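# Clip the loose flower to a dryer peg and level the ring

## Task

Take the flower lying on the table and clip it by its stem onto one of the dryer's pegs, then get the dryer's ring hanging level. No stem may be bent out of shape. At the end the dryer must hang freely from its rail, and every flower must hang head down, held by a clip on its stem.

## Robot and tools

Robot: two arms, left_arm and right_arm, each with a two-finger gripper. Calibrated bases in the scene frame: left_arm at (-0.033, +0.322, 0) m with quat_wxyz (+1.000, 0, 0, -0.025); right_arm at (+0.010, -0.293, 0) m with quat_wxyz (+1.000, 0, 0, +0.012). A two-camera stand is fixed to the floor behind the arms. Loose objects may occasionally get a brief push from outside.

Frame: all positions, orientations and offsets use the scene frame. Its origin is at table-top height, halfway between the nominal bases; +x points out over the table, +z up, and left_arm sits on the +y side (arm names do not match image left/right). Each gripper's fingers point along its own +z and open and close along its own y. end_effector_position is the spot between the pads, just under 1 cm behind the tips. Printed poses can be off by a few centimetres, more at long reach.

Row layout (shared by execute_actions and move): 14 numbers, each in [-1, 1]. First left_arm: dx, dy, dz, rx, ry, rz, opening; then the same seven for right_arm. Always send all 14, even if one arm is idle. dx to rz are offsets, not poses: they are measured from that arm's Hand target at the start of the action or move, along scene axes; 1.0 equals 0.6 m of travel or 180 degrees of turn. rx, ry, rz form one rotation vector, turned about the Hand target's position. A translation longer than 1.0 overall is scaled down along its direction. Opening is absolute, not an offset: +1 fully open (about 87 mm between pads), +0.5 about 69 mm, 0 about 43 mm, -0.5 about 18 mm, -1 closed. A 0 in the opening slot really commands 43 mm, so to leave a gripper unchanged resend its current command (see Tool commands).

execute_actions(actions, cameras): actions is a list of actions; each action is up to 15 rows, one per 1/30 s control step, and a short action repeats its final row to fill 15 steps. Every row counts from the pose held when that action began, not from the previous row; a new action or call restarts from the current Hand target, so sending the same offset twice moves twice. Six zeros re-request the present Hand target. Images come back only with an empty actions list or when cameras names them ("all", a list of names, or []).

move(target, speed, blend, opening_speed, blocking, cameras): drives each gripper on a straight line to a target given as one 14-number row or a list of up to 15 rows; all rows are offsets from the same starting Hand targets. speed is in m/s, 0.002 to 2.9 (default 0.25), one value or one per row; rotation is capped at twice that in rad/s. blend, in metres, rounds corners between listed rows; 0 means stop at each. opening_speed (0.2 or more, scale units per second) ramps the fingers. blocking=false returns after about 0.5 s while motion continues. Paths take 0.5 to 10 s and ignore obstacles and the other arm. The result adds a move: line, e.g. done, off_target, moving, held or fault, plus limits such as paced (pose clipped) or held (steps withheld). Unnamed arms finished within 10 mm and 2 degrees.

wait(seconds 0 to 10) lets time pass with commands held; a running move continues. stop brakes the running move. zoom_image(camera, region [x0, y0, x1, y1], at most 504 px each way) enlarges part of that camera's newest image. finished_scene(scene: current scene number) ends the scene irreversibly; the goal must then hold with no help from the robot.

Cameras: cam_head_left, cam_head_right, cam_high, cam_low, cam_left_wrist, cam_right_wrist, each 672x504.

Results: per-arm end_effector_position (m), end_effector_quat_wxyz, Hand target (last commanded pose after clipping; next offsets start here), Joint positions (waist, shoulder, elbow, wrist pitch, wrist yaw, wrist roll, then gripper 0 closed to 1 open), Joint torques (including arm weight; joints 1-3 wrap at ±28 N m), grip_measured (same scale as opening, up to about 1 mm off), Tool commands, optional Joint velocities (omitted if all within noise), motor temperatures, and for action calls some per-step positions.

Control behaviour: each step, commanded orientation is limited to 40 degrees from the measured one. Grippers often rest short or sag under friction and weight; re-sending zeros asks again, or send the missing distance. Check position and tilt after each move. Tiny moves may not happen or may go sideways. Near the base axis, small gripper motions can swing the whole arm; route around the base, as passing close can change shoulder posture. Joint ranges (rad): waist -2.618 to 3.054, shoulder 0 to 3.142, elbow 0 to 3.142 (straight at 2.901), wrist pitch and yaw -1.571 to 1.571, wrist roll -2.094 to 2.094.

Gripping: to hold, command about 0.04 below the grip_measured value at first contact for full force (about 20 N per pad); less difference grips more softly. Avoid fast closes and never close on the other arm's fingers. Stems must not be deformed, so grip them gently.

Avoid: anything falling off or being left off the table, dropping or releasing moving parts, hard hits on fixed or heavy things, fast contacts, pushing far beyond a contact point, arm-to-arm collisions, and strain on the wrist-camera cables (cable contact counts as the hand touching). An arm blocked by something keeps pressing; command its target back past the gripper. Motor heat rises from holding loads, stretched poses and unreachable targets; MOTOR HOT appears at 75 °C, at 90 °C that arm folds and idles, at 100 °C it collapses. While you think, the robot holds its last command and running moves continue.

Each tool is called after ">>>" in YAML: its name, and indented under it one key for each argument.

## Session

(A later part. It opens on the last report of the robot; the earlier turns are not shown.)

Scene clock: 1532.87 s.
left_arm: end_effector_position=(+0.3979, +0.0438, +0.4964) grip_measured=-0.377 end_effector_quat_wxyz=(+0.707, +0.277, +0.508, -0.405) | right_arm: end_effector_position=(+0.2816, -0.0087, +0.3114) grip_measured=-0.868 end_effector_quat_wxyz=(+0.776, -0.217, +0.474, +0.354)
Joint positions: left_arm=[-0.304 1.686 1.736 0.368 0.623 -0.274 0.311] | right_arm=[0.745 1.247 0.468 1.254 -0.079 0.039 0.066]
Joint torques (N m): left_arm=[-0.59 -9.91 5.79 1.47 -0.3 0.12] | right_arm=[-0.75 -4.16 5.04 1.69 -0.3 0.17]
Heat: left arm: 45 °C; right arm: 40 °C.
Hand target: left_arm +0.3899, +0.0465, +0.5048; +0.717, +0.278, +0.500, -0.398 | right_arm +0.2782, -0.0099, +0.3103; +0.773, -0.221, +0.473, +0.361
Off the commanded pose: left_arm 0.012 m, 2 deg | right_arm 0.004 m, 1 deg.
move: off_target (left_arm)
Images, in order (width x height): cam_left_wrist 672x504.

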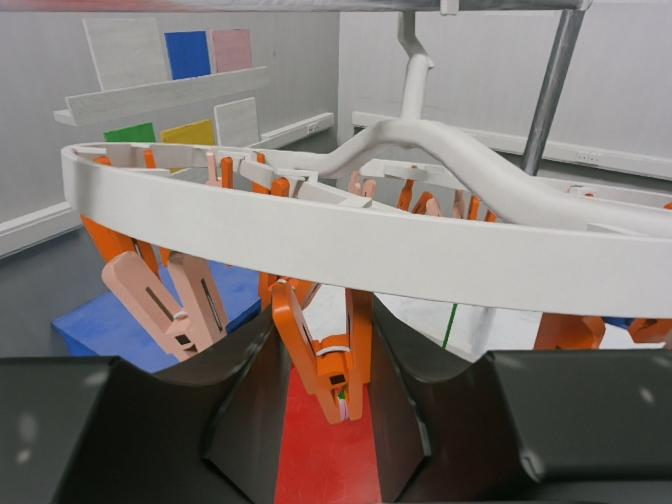

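>>> move:
  target:
    - [0, 0, 0, 0, 0, 0, -0.15, 0, 0, 0.0, 0, 0, 0, -0.96]
    - [0.0, 0.0, 0.0125, 0, 0, 0, -0.15, 0, 0, 0.0, 0, 0, 0, -0.96]
    - [0.0, 0.0, 0.0125, 0, 0, 0, -0.7, 0, 0, 0.0, 0, 0, 0, -0.96]
  speed: 0.05
  opening_speed: 0.5
  cameras: ["cam_left_wrist"]

>>> zoom_image:
  camera: "cam_left_wrist"
  region: [250, 280, 410, 440]

Scene clock: 1556.97 s.
left_arm: end_effector_position=(+0.3990, +0.0437, +0.4927) grip_measured=-0.390 end_effector_quat_wxyz=(+0.703, +0.275, +0.516, -0.406) | right_arm: end_effector_position=(+0.2816, -0.0087, +0.3114) grip_measured=-0.868 end_effector_quat_wxyz=(+0.776, -0.217, +0.474, +0.354)
Joint positions: left_arm=[-0.304 1.686 1.736 0.35 0.621 -0.274 0.305] | right_arm=[0.745 1.247 0.468 1.254 -0.079 0.039 0.066]
Joint torques (N m): left_arm=[-0.62 -9.22 8.94 1.38 -0.25 0.1] | right_arm=[-0.75 -4.16 5.04 1.69 -0.3 0.17]
Heat: left arm: 46 °C; right arm: 39 °C.
Hand target: left_arm +0.3899, +0.0465, +0.5124; +0.717, +0.278, +0.500, -0.398 | right_arm +0.2782, -0.0099, +0.3103; +0.773, -0.221, +0.473, +0.361
Off the commanded pose: left_arm 0.022 m, 3 deg | right_arm 0.004 m, 1 deg.
move: off_target (left_arm); target 3's new opening was sent with left_arm's hand 0.022 m and 3 deg from that target
Images, in order (width x height): cam_left_wrist 672x504.

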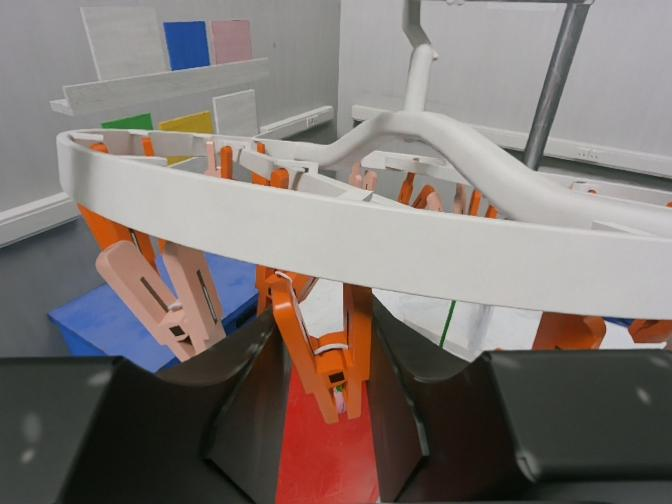

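Scaled by 3.150 from the camera's 672x504 image, which has a finer 960x720 frame.

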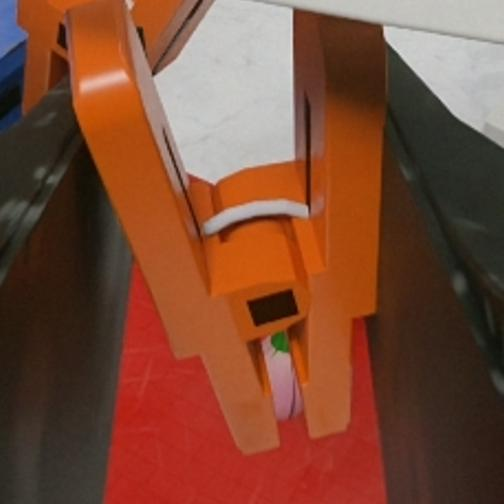

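>>> move:
  target:
    - [0, 0, 0, 0, 0, 0, -0.15, 0, 0, 0.0, 0, 0, 0, -0.96]
    - [0.003, 0.0, 0.015, 0, 0, 0, -0.15, 0, 0, 0.0, 0, 0, 0, -0.96]
  speed: 0.08
  opening_speed: 0.8
  cameras: ["cam_left_wrist"]

>>> zoom_image:
  camera: "cam_left_wrist"
  region: [220, 220, 480, 420]

Scene clock: 1569.50 s.
left_arm: end_effector_position=(+0.3937, +0.0458, +0.5119) grip_measured=-0.150 end_effector_quat_wxyz=(+0.709, +0.276, +0.507, -0.404) | right_arm: end_effector_position=(+0.2816, -0.0087, +0.3114) grip_measured=-0.868 end_effector_quat_wxyz=(+0.776, -0.217, +0.474, +0.354)
Joint positions: left_arm=[-0.304 1.686 1.797 0.31 0.619 -0.274 0.425] | right_arm=[0.745 1.247 0.468 1.254 -0.079 0.039 0.066]
Joint torques (N m): left_arm=[-0.32 -7.38 8.88 1.41 -0.2 0.13] | right_arm=[-0.75 -4.16 5.04 1.69 -0.3 0.17]
Heat: left arm: 46 °C; right arm: 39 °C.
Hand target: left_arm +0.3918, +0.0465, +0.5213; +0.717, +0.278, +0.500, -0.398 | right_arm +0.2782, -0.0099, +0.3103; +0.773, -0.221, +0.473, +0.361
Off the commanded pose: left_arm 0.010 m, 2 deg | right_arm 0.004 m, 1 deg.
move: done
Images, in order (width x height): cam_left_wrist 672x504.

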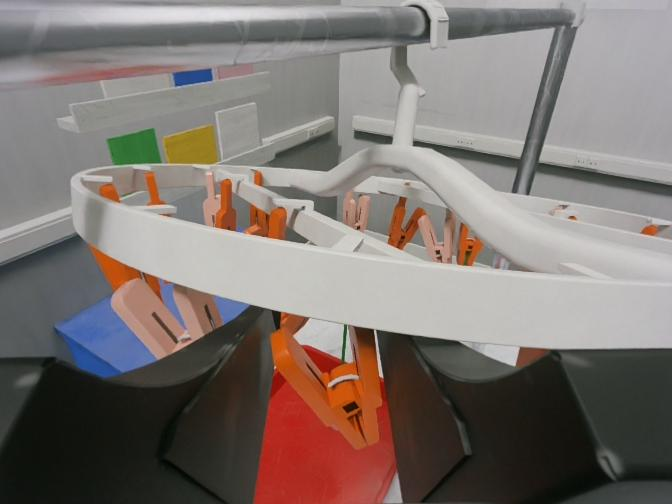

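Scaled by 1.938 from the camera's 672x504 image, which has a finer 960x720 frame.

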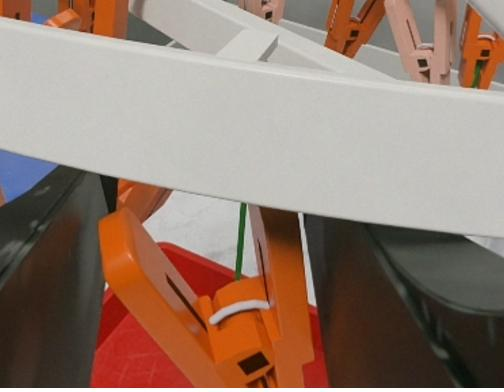

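>>> move:
  target: [0, 0, 0, 0, 0, 0, -0.75, 0, 0, 0.0, 0, 0, 0, -0.96]
  opening_speed: 0.6
  cameras: ["cam_left_wrist"]

>>> zoom_image:
  camera: "cam_left_wrist"
  region: [250, 300, 410, 460]

Scene clock: 1575.03 s.
left_arm: end_effector_position=(+0.3938, +0.0458, +0.5116) grip_measured=-0.419 end_effector_quat_wxyz=(+0.709, +0.276, +0.508, -0.405) | right_arm: end_effector_position=(+0.2816, -0.0087, +0.3114) grip_measured=-0.868 end_effector_quat_wxyz=(+0.776, -0.217, +0.474, +0.354)
Joint positions: left_arm=[-0.304 1.686 1.797 0.308 0.619 -0.274 0.291] | right_arm=[0.745 1.247 0.468 1.254 -0.079 0.039 0.066]
Joint torques (N m): left_arm=[-0.31 -7.42 9.03 1.4 -0.21 0.08] | right_arm=[-0.75 -4.16 5.04 1.69 -0.3 0.17]
Heat: left arm: 47 °C; right arm: 39 °C.
Hand target: left_arm +0.3918, +0.0465, +0.5214; +0.717, +0.278, +0.500, -0.398 | right_arm +0.2782, -0.0099, +0.3103; +0.773, -0.221, +0.473, +0.361
Off the commanded pose: left_arm 0.010 m, 2 deg | right_arm 0.004 m, 1 deg.
move: done
Images, in order (width x height): cam_left_wrist 672x504.

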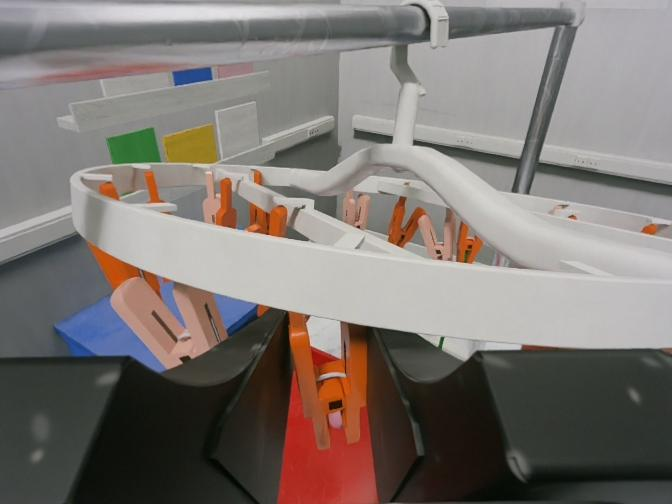

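Scaled by 3.150 from the camera's 672x504 image, which has a finer 960x720 frame.

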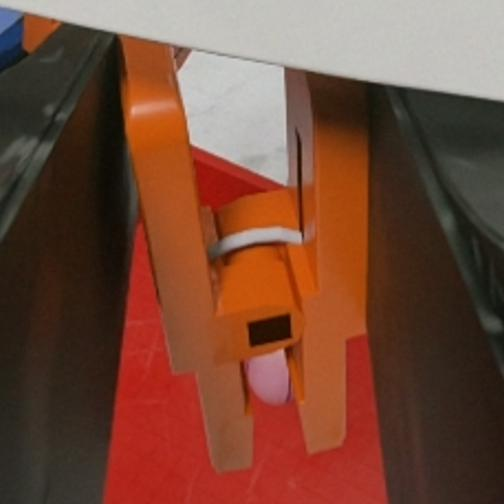

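>>> move:
  target: [0, 0, 0, 0, 0, 0, -0.75, 0.118, 0.0998, 0.141, 0, 0, -0.2278, -0.96]
  speed: 0.15
  cameras: ["cam_right_wrist", "cam_left_wrist", "cam_high", "cam_head_right"]

Scene clock: 1600.93 s.
left_arm: end_effector_position=(+0.3938, +0.0458, +0.5116) grip_measured=-0.419 end_effector_quat_wxyz=(+0.709, +0.276, +0.508, -0.405) | right_arm: end_effector_position=(+0.3501, +0.0502, +0.3819) grip_measured=-0.868 end_effector_quat_wxyz=(+0.844, -0.061, +0.530, +0.059)
Joint positions: left_arm=[-0.304 1.686 1.797 0.308 0.619 -0.274 0.291] | right_arm=[1.058 1.705 1.157 1.203 0.783 -0.541 0.066]
Joint torques (N m): left_arm=[-0.57 -7.38 8.84 1.37 -0.24 0.1] | right_arm=[0.14 -5.83 9.14 1.62 -0.26 0]
Motor temperatures (°C): left_arm=[25 44 49 34 26 27 23] | right_arm=[24 29 34 39 22 23 25]
Heat: left arm: 49 °C; right arm: 39 °C.
Hand target: left_arm +0.3918, +0.0465, +0.5214; +0.717, +0.278, +0.500, -0.398 | right_arm +0.3491, +0.0500, +0.3948; +0.850, -0.041, +0.521, +0.067
Off the commanded pose: left_arm 0.010 m, 2 deg | right_arm 0.013 m, 3 deg.
move: off_target (right_arm)
Images, in order (width x height): cam_head_right 672x504, cam_high 672x504, cam_left_wrist 672x504, cam_right_wrist 672x504.

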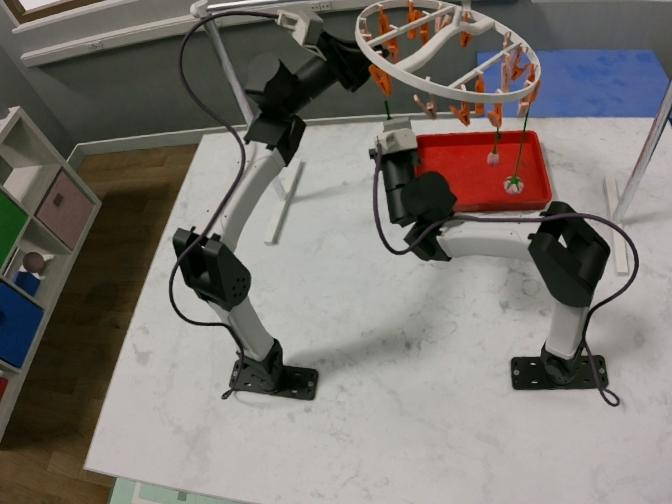

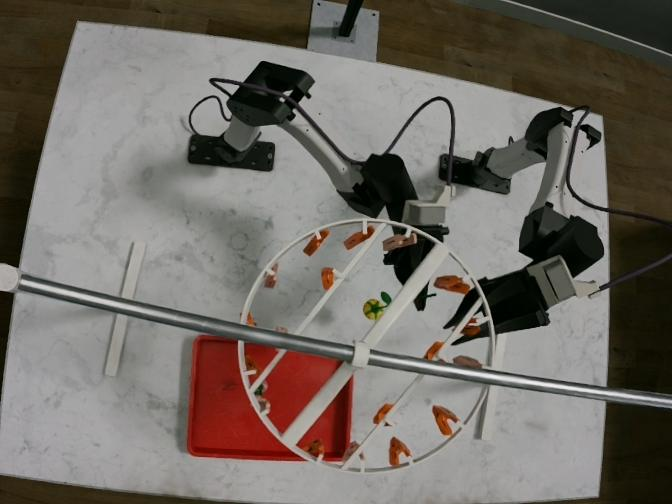

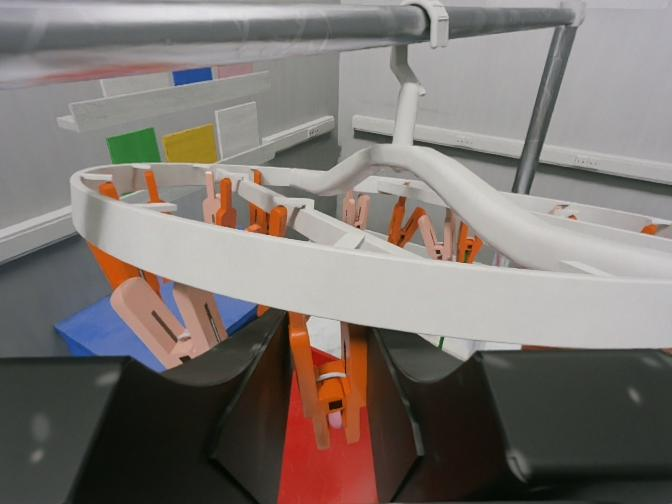

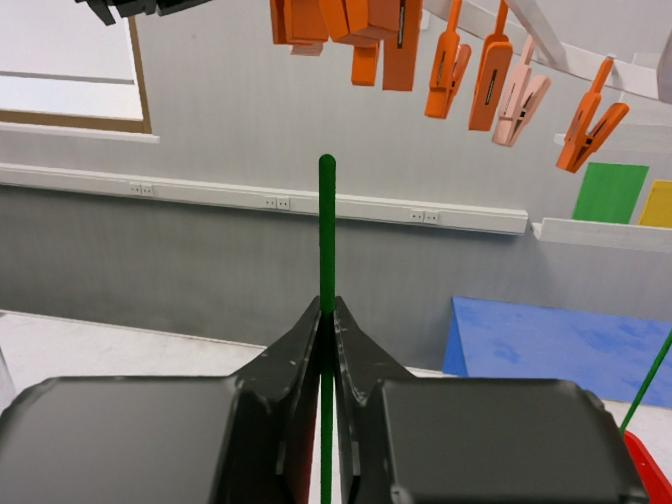

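>>> execute_actions:
  actions: []
  cameras: ["all"]

>>> zoom_image:
  camera: "cam_right_wrist"
  region: [230, 0, 480, 200]

>>> zoom_image:
  camera: "cam_left_wrist"
  region: [220, 300, 470, 500]

Scene clock: 1628.97 s.
left_arm: end_effector_position=(+0.3938, +0.0458, +0.5116) grip_measured=-0.419 end_effector_quat_wxyz=(+0.709, +0.276, +0.508, -0.405) | right_arm: end_effector_position=(+0.3501, +0.0501, +0.3820) grip_measured=-0.868 end_effector_quat_wxyz=(+0.844, -0.061, +0.530, +0.059)
Joint positions: left_arm=[-0.304 1.686 1.797 0.308 0.619 -0.274 0.291] | right_arm=[1.058 1.705 1.157 1.203 0.784 -0.541 0.066]
Joint velocities: within noise
Joint torques (N m): left_arm=[-0.43 -7.21 8.64 1.38 -0.24 0.1] | right_arm=[0.14 -5.83 9.13 1.62 -0.26 0]
Motor temperatures (°C): left_arm=[25 43 50 34 26 27 23] | right_arm=[24 31 38 38 22 23 25]
Heat: left arm: 50 °C; right arm: 38 °C.
Hand target: left_arm +0.3918, +0.0465, +0.5214; +0.717, +0.278, +0.500, -0.398 | right_arm +0.3491, +0.0500, +0.3948; +0.850, -0.041, +0.521, +0.067
Tool commands: left_gripper/opening=-0.75 right_gripper/opening=-0.96
Off the commanded pose: left_arm 0.010 m, 2 deg | right_arm 0.013 m, 3 deg.

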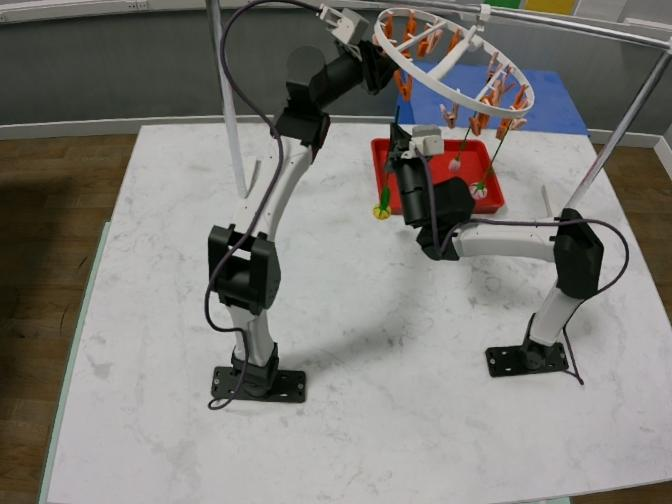

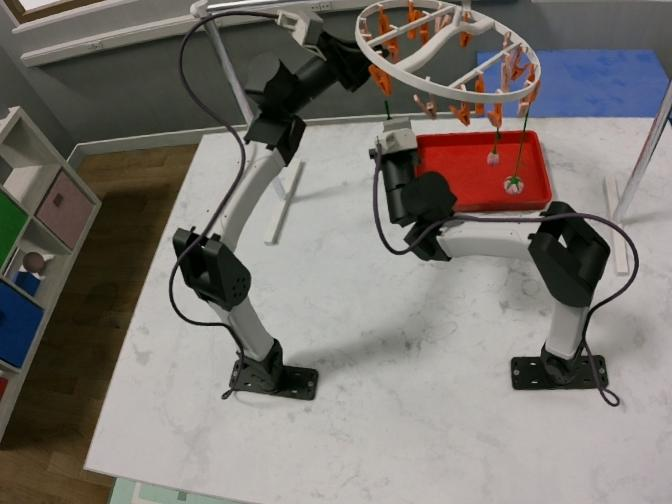

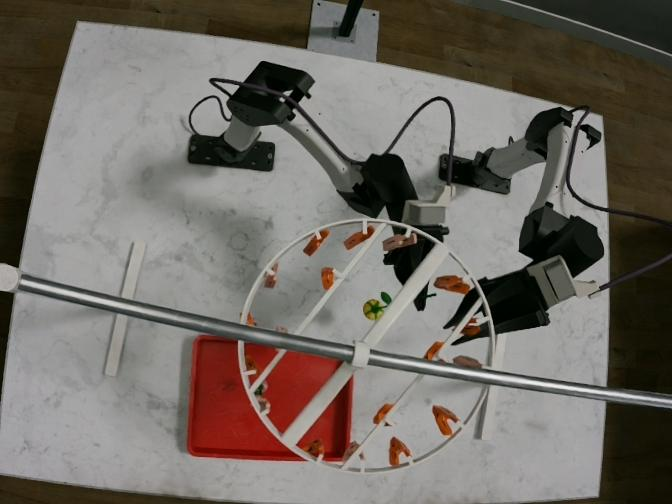

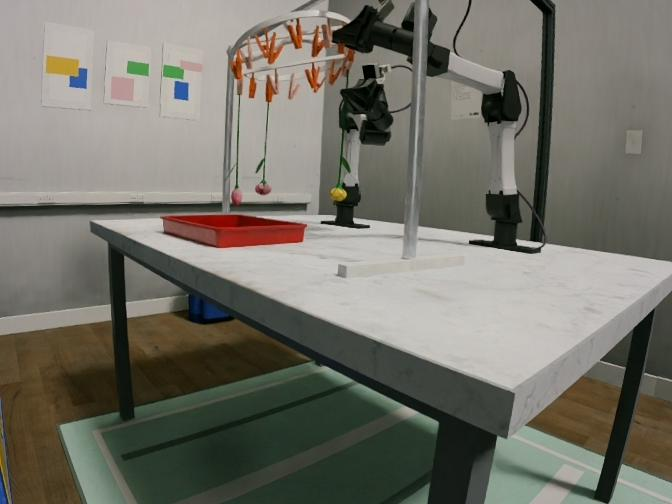

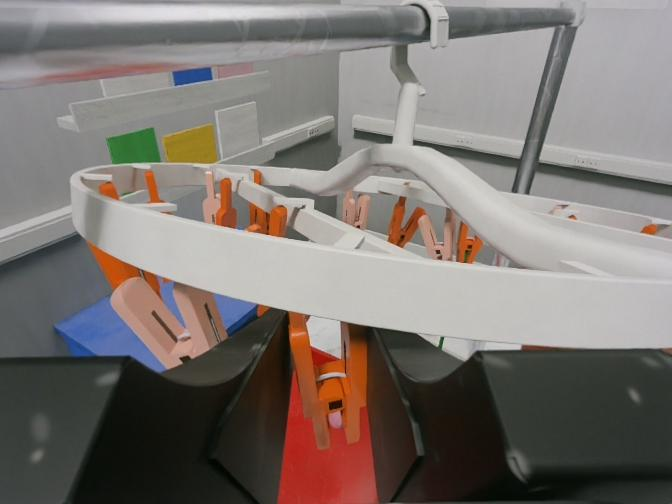

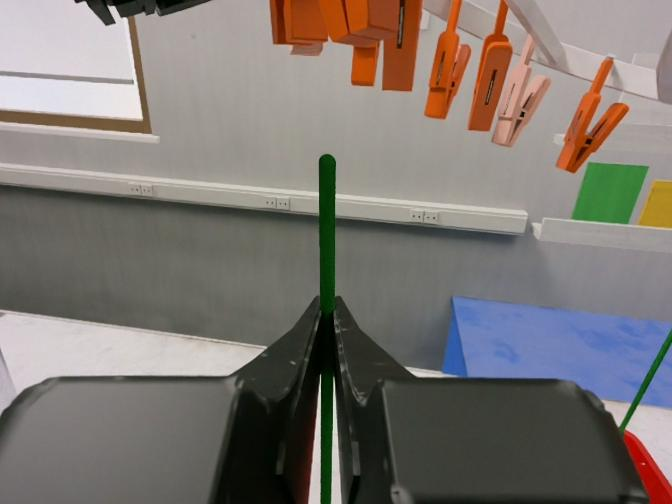

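Scaled by 2.016 from the camera's 672x504 image, which has a finer 960x720 frame.

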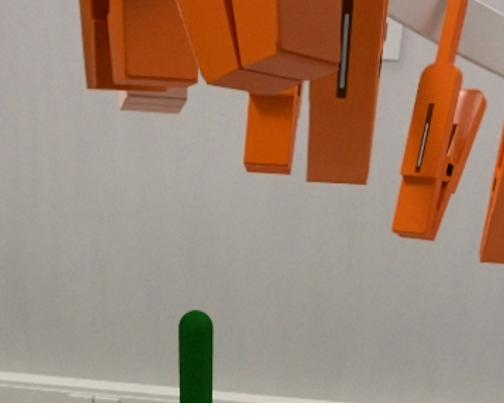

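Scaled by 2.016 from the camera's 672x504 image, which has a finer 960x720 frame.

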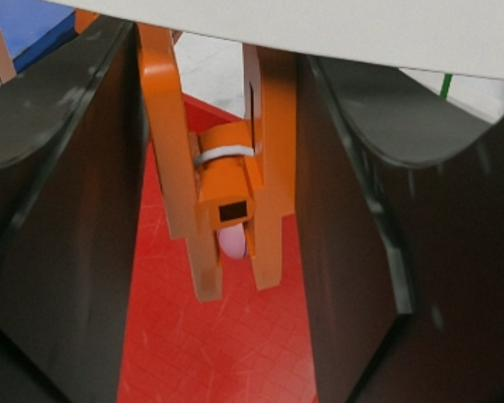

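>>> zoom_image:
  camera: "cam_high"
  region: [380, 210, 540, 380]

>>> zoom_image:
  camera: "cam_head_left"
  region: [350, 0, 550, 160]

>>> zoom_image:
  camera: "cam_low"
  region: [220, 0, 420, 160]

Scaled by 2.965 from the camera's 672x504 image, which has a finer 960x720 frame.

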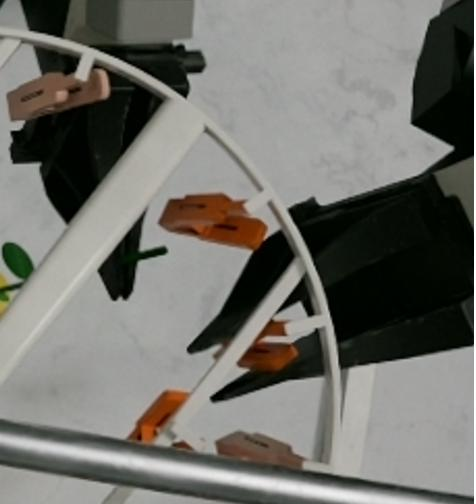

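Scaled by 2.520 from the camera's 672x504 image, which has a finer 960x720 frame.

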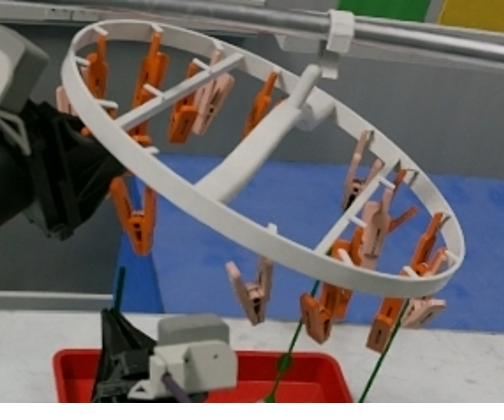

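Scaled by 2.520 from the camera's 672x504 image, which has a finer 960x720 frame.

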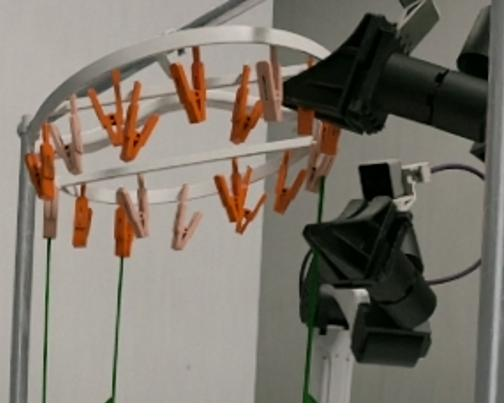

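>>> zoom_image:
  camera: "cam_right_wrist"
  region: [255, 0, 375, 96]

Scaled by 4.200 from the camera's 672x504 image, which has a finer 960x720 frame.

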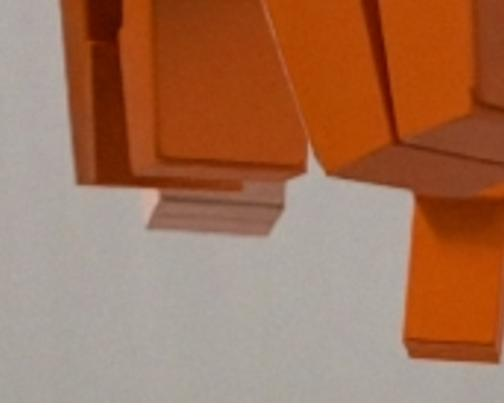

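>>> move:
  target: [0,0,0,0,0,0,-0.75, 0.065,0.0267,0.018,0,0,0,-0.96]
  speed: 0.06
  cameras: ["cam_left_wrist","cam_right_wrist"]

>>> zoom_image:
  camera: "cam_right_wrist"
  region: [255, 0, 405, 180]

>>> zoom_image:
  camera: "cam_left_wrist"
  region: [270, 300, 400, 504]

Scene clock: 1749.13 s.
left_arm: end_effector_position=(+0.3938, +0.0458, +0.5116) grip_measured=-0.419 end_effector_quat_wxyz=(+0.709, +0.276, +0.508, -0.405) | right_arm: end_effector_position=(+0.3859, +0.0625, +0.3955) grip_measured=-0.868 end_effector_quat_wxyz=(+0.846, -0.046, +0.529, +0.055)
Joint positions: left_arm=[-0.304 1.686 1.797 0.308 0.619 -0.274 0.291] | right_arm=[0.998 1.808 1.334 1.12 0.759 -0.499 0.066]
Joint torques (N m): left_arm=[-0.38 -7.41 8.96 1.38 -0.22 0.1] | right_arm=[-0.68 -6.68 9.28 1.28 -0.56 0.17]
Heat: left arm: 51 °C; right arm: 42 °C.
Hand target: left_arm +0.3918, +0.0465, +0.5214; +0.717, +0.278, +0.500, -0.398 | right_arm +0.3880, +0.0661, +0.4055; +0.850, -0.041, +0.521, +0.067
Off the commanded pose: left_arm 0.010 m, 2 deg | right_arm 0.011 m, 2 deg.
move: off_target (right_arm)
Images, in order (width x height): cam_left_wrist 672x504, cam_right_wrist 672x504.

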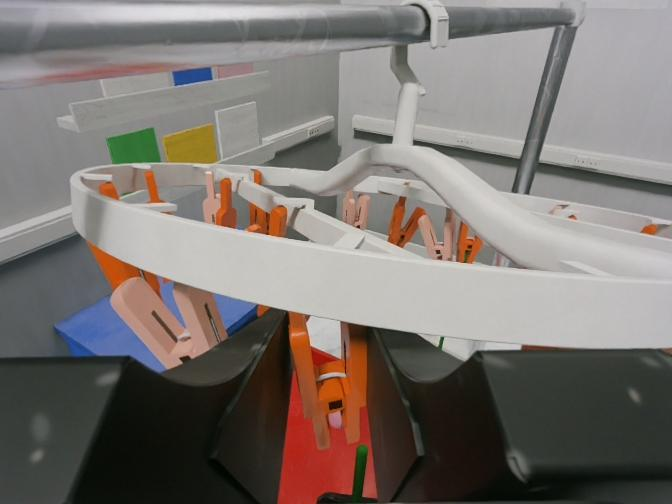

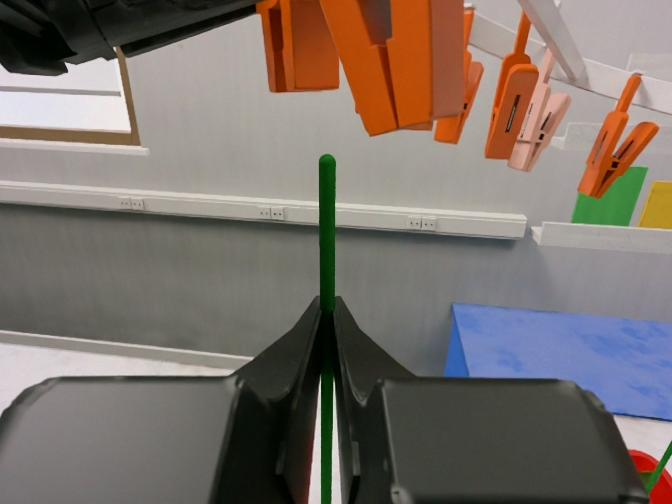

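Scaled by 2.800 from the camera's 672x504 image, which has a finer 960x720 frame.

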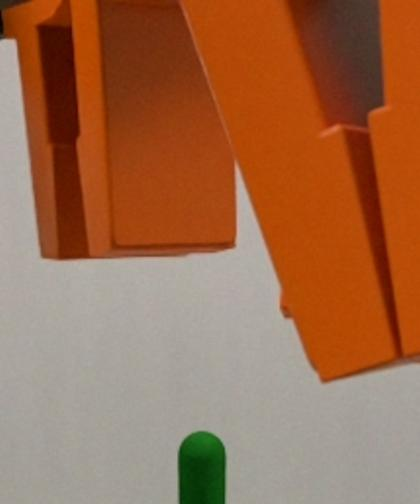

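Scaled by 2.471 from the camera's 672x504 image, which has a finer 960x720 frame.

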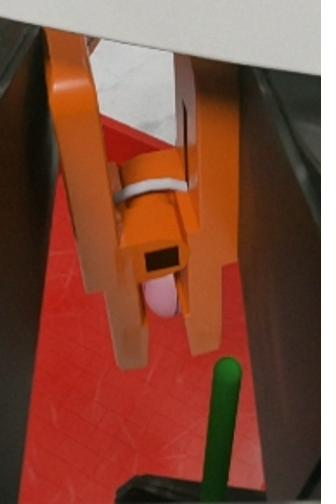

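>>> move:
  target: [0,0,0,0,0,0,-0.75, 0.0167,0.02,0.012,0,0,0,-0.96]
  speed: 0.05
  cameras: ["cam_left_wrist","cam_right_wrist"]

>>> zoom_image:
  camera: "cam_right_wrist"
  region: [255, 0, 405, 180]

>>> zoom_image:
  camera: "cam_left_wrist"
  region: [270, 300, 400, 504]

Scene clock: 1779.63 s.
left_arm: end_effector_position=(+0.3938, +0.0458, +0.5116) grip_measured=-0.419 end_effector_quat_wxyz=(+0.709, +0.276, +0.508, -0.405) | right_arm: end_effector_position=(+0.3952, +0.0754, +0.4030) grip_measured=-0.868 end_effector_quat_wxyz=(+0.846, -0.046, +0.528, +0.056)
Joint positions: left_arm=[-0.304 1.686 1.797 0.308 0.619 -0.274 0.291] | right_arm=[0.994 1.86 1.431 1.072 0.754 -0.494 0.066]
Joint torques (N m): left_arm=[-0.42 -7.36 8.92 1.42 -0.27 0.14] | right_arm=[-0.84 -7.06 9.35 1.27 -0.58 0.19]
Heat: left arm: 52 °C; right arm: 41 °C.
Hand target: left_arm +0.3918, +0.0465, +0.5214; +0.717, +0.278, +0.500, -0.398 | right_arm +0.3980, +0.0781, +0.4128; +0.850, -0.041, +0.521, +0.067
Off the commanded pose: left_arm 0.010 m, 2 deg | right_arm 0.010 m, 2 deg.
move: done
Images, in order (width x height): cam_left_wrist 672x504, cam_right_wrist 672x504.

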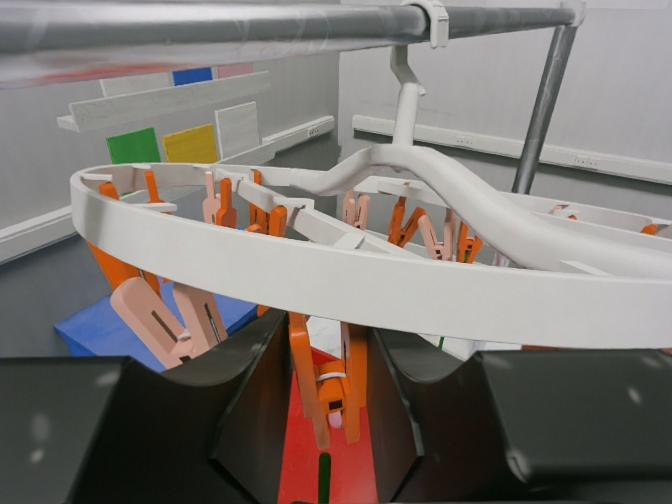

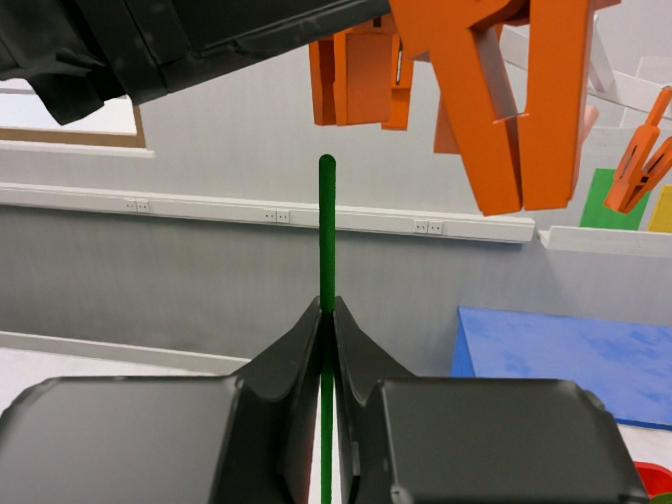

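Scaled by 2.800 from the camera's 672x504 image, which has a finer 960x720 frame.

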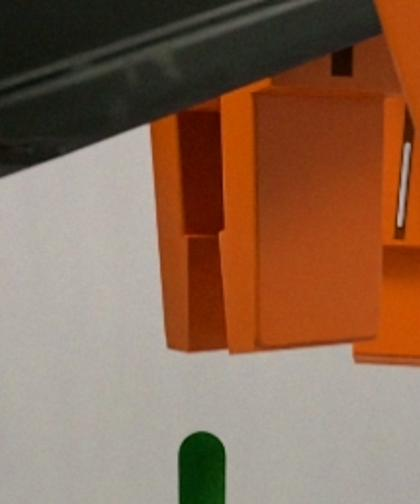

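Scaled by 2.471 from the camera's 672x504 image, which has a finer 960x720 frame.

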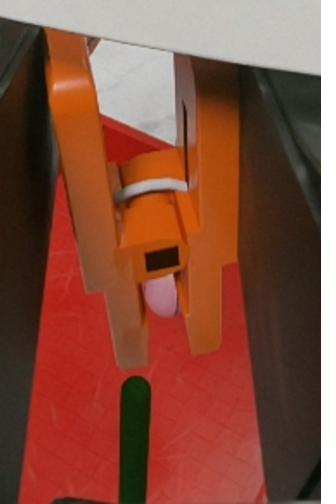

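>>> move:
  target: [0,0,0,0,0,0,-0.75, -0.004,-0.0145,0.003,0,0,0,-0.96]
  speed: 0.05
  cameras: ["cam_left_wrist","cam_right_wrist"]

>>> zoom_image:
  camera: "cam_right_wrist"
  region: [255, 0, 405, 180]

>>> zoom_image:
  camera: "cam_left_wrist"
  region: [270, 300, 400, 504]

Scene clock: 1791.87 s.
left_arm: end_effector_position=(+0.3938, +0.0458, +0.5116) grip_measured=-0.419 end_effector_quat_wxyz=(+0.709, +0.276, +0.508, -0.405) | right_arm: end_effector_position=(+0.3978, +0.0736, +0.4029) grip_measured=-0.868 end_effector_quat_wxyz=(+0.846, -0.045, +0.528, +0.056)
Joint positions: left_arm=[-0.304 1.686 1.797 0.308 0.619 -0.274 0.291] | right_arm=[0.987 1.86 1.431 1.07 0.75 -0.489 0.066]
Joint torques (N m): left_arm=[-0.57 -7.57 8.77 1.37 -0.2 0.15] | right_arm=[-0.79 -9.76 6.26 1.3 -0.63 0.18]
Heat: left arm: 52 °C; right arm: 42 °C.
Hand target: left_arm +0.3918, +0.0465, +0.5214; +0.717, +0.278, +0.500, -0.398 | right_arm +0.3956, +0.0693, +0.4146; +0.850, -0.041, +0.521, +0.067
Off the commanded pose: left_arm 0.010 m, 2 deg | right_arm 0.013 m, 2 deg.
move: off_target (right_arm)
Images, in order (width x height): cam_left_wrist 672x504, cam_right_wrist 672x504.

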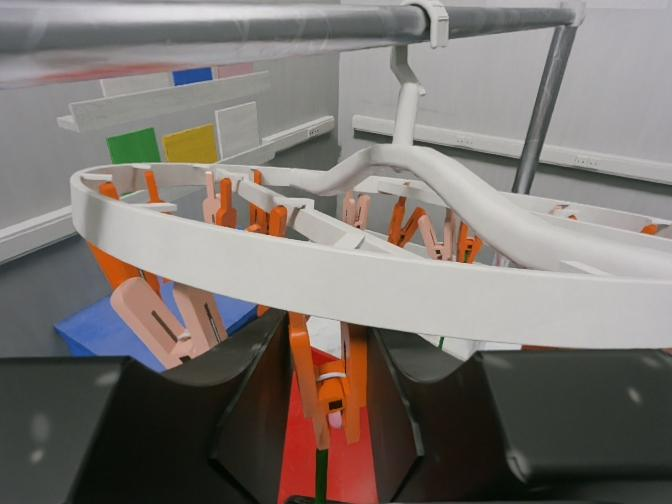

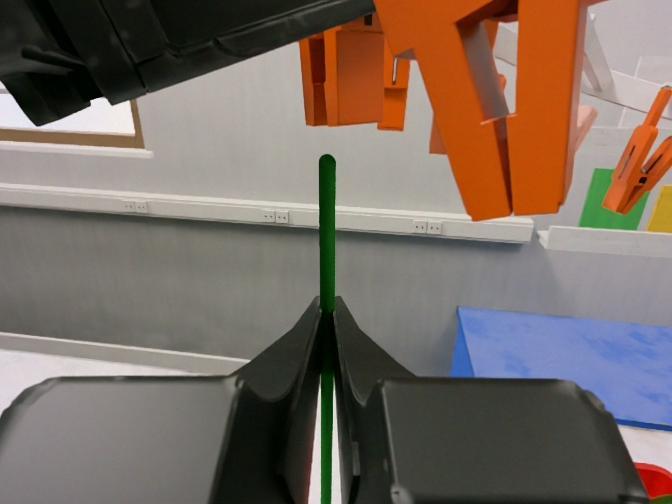

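Scaled by 2.800 from the camera's 672x504 image, which has a finer 960x720 frame.

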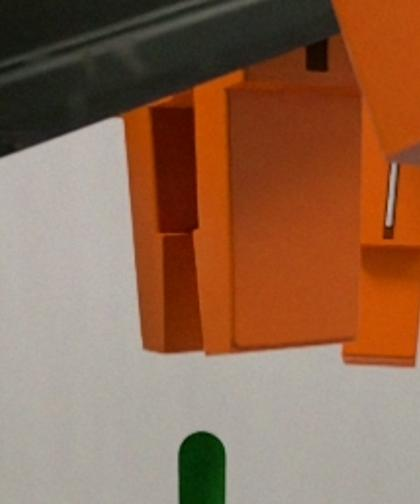

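Scaled by 2.471 from the camera's 672x504 image, which has a finer 960x720 frame.

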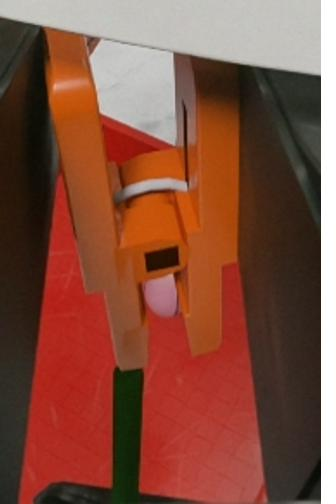

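>>> move:
  target:
    - [0,0,0,0,0,0,-0.75, -0.033,-0.033,0,0,0,0,-0.96]
    - [0,0,0,0,0,0,-0.75, 0,0.0033,0,0,0,0,-0.96]
  speed: 0.06
  cameras: ["cam_left_wrist","cam_right_wrist"]

>>> zoom_image:
  camera: "cam_right_wrist"
  region: [255, 0, 405, 180]

>>> zoom_image:
  camera: "cam_left_wrist"
  region: [270, 300, 400, 504]

Scene clock: 1804.17 s.
left_arm: end_effector_position=(+0.3938, +0.0458, +0.5116) grip_measured=-0.419 end_effector_quat_wxyz=(+0.709, +0.276, +0.508, -0.405) | right_arm: end_effector_position=(+0.3930, +0.0698, +0.4036) grip_measured=-0.868 end_effector_quat_wxyz=(+0.845, -0.048, +0.529, +0.057)
Joint positions: left_arm=[-0.304 1.686 1.797 0.308 0.619 -0.274 0.291] | right_arm=[0.991 1.834 1.403 1.068 0.749 -0.489 0.066]
Joint torques (N m): left_arm=[-0.24 -7.36 8.91 1.41 -0.26 0.1] | right_arm=[-0.9 -7.02 9.33 1.31 -0.55 0.16]
Heat: left arm: 52 °C; right arm: 41 °C.
Hand target: left_arm +0.3918, +0.0465, +0.5214; +0.717, +0.278, +0.500, -0.398 | right_arm +0.3957, +0.0713, +0.4146; +0.850, -0.041, +0.521, +0.067
Off the commanded pose: left_arm 0.010 m, 2 deg | right_arm 0.011 m, 2 deg.
move: off_target (right_arm)
Images, in order (width x height): cam_left_wrist 672x504, cam_right_wrist 672x504.

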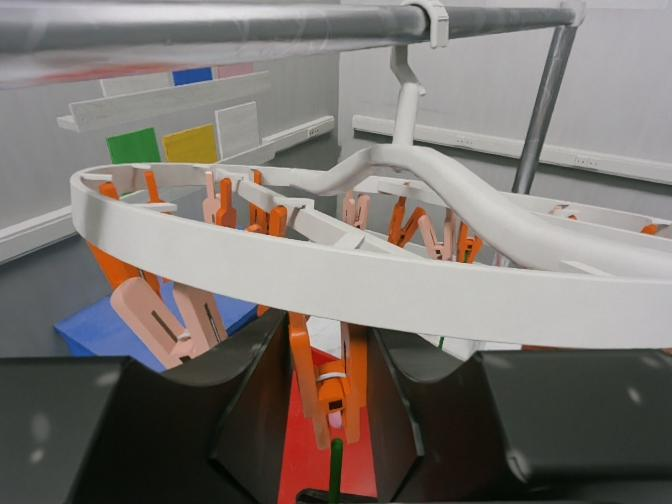

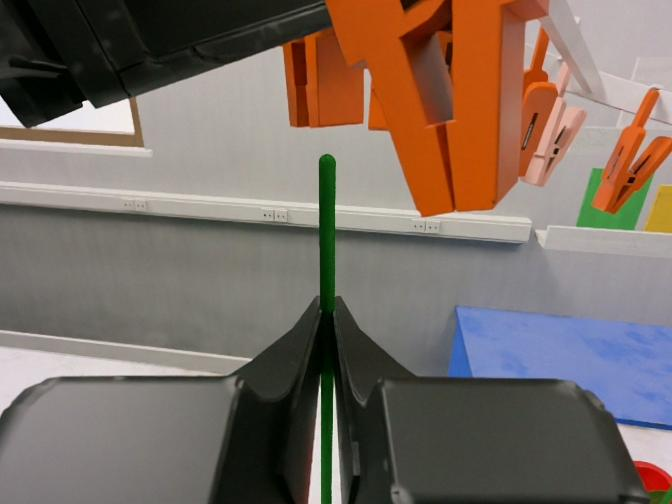

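Scaled by 2.800 from the camera's 672x504 image, which has a finer 960x720 frame.

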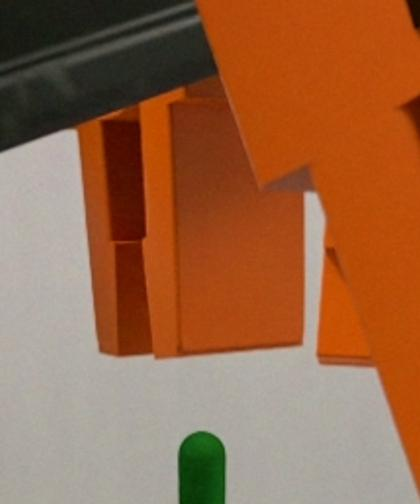

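Scaled by 2.471 from the camera's 672x504 image, which has a finer 960x720 frame.

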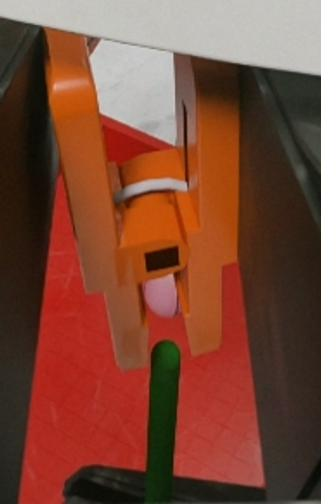

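>>> move:
  target: [0,0,0,0,0,0,-0.75, 0.0007,0.001,0.02,0,0,0,-0.96]
  speed: 0.04
  cameras: ["cam_left_wrist","cam_right_wrist"]

>>> zoom_image:
  camera: "cam_right_wrist"
  region: [255, 0, 405, 180]

>>> zoom_image:
  camera: "cam_left_wrist"
  region: [270, 300, 400, 504]

Scene clock: 1827.87 s.
left_arm: end_effector_position=(+0.3938, +0.0458, +0.5116) grip_measured=-0.419 end_effector_quat_wxyz=(+0.709, +0.276, +0.508, -0.405) | right_arm: end_effector_position=(+0.3940, +0.0714, +0.4145) grip_measured=-0.868 end_effector_quat_wxyz=(+0.845, -0.048, +0.529, +0.057)
Joint positions: left_arm=[-0.304 1.686 1.797 0.308 0.619 -0.274 0.291] | right_arm=[0.991 1.834 1.446 1.024 0.749 -0.489 0.066]
Joint torques (N m): left_arm=[-0.29 -7.51 8.9 1.37 -0.24 0.09] | right_arm=[-0.9 -7.34 9.33 1.27 -0.56 0.16]
Motor temperatures (°C): left_arm=[25 43 52 35 26 27 24] | right_arm=[24 36 42 35 23 23 25]
Heat: left arm: 52 °C; right arm: 42 °C.
Hand target: left_arm +0.3918, +0.0465, +0.5214; +0.717, +0.278, +0.500, -0.398 | right_arm +0.3961, +0.0719, +0.4265; +0.850, -0.041, +0.521, +0.067
Off the commanded pose: left_arm 0.010 m, 2 deg | right_arm 0.012 m, 2 deg.
move: off_target (right_arm)
Images, in order (width x height): cam_left_wrist 672x504, cam_right_wrist 672x504.

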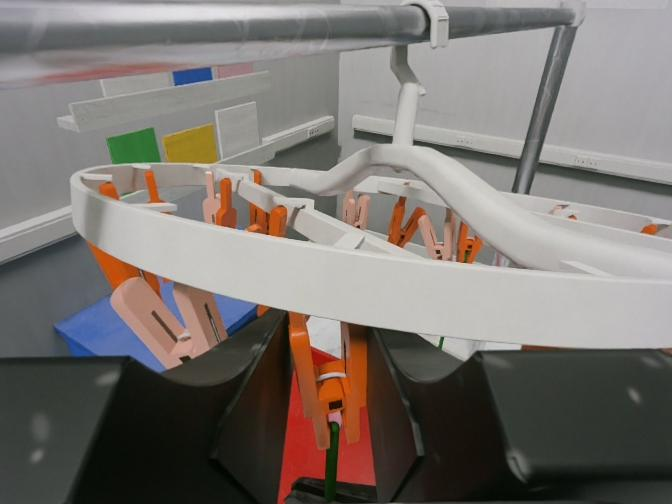

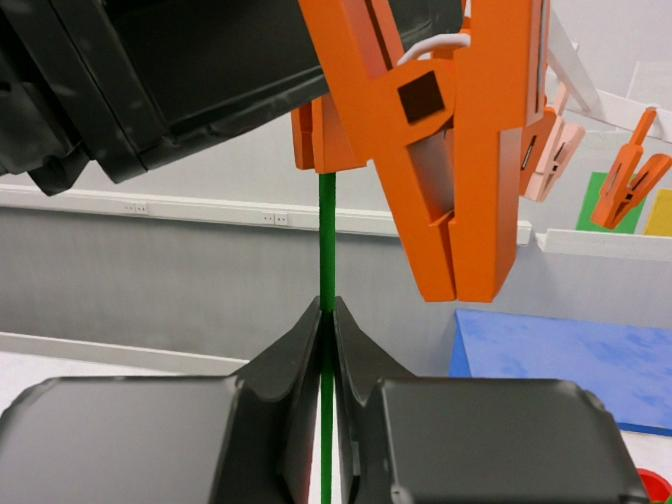

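Scaled by 2.800 from the camera's 672x504 image, which has a finer 960x720 frame.

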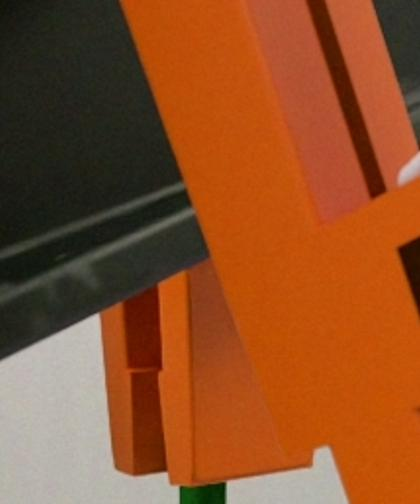

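Scaled by 2.471 from the camera's 672x504 image, which has a finer 960x720 frame.

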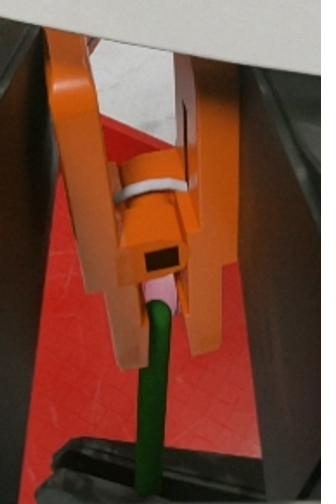

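>>> zoom_image:
  camera: "cam_left_wrist"
  region: [305, 390, 375, 470]

Scaled by 6.300 from the camera's 672x504 image, which has a finer 960x720 frame.

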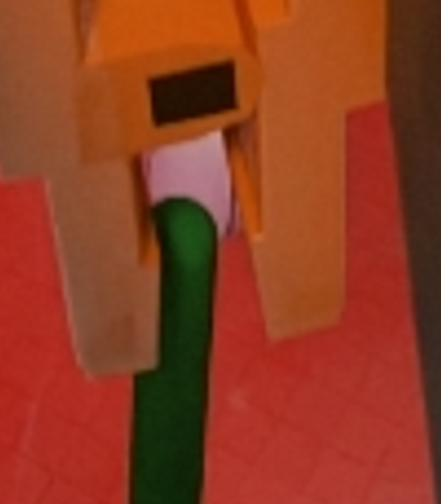

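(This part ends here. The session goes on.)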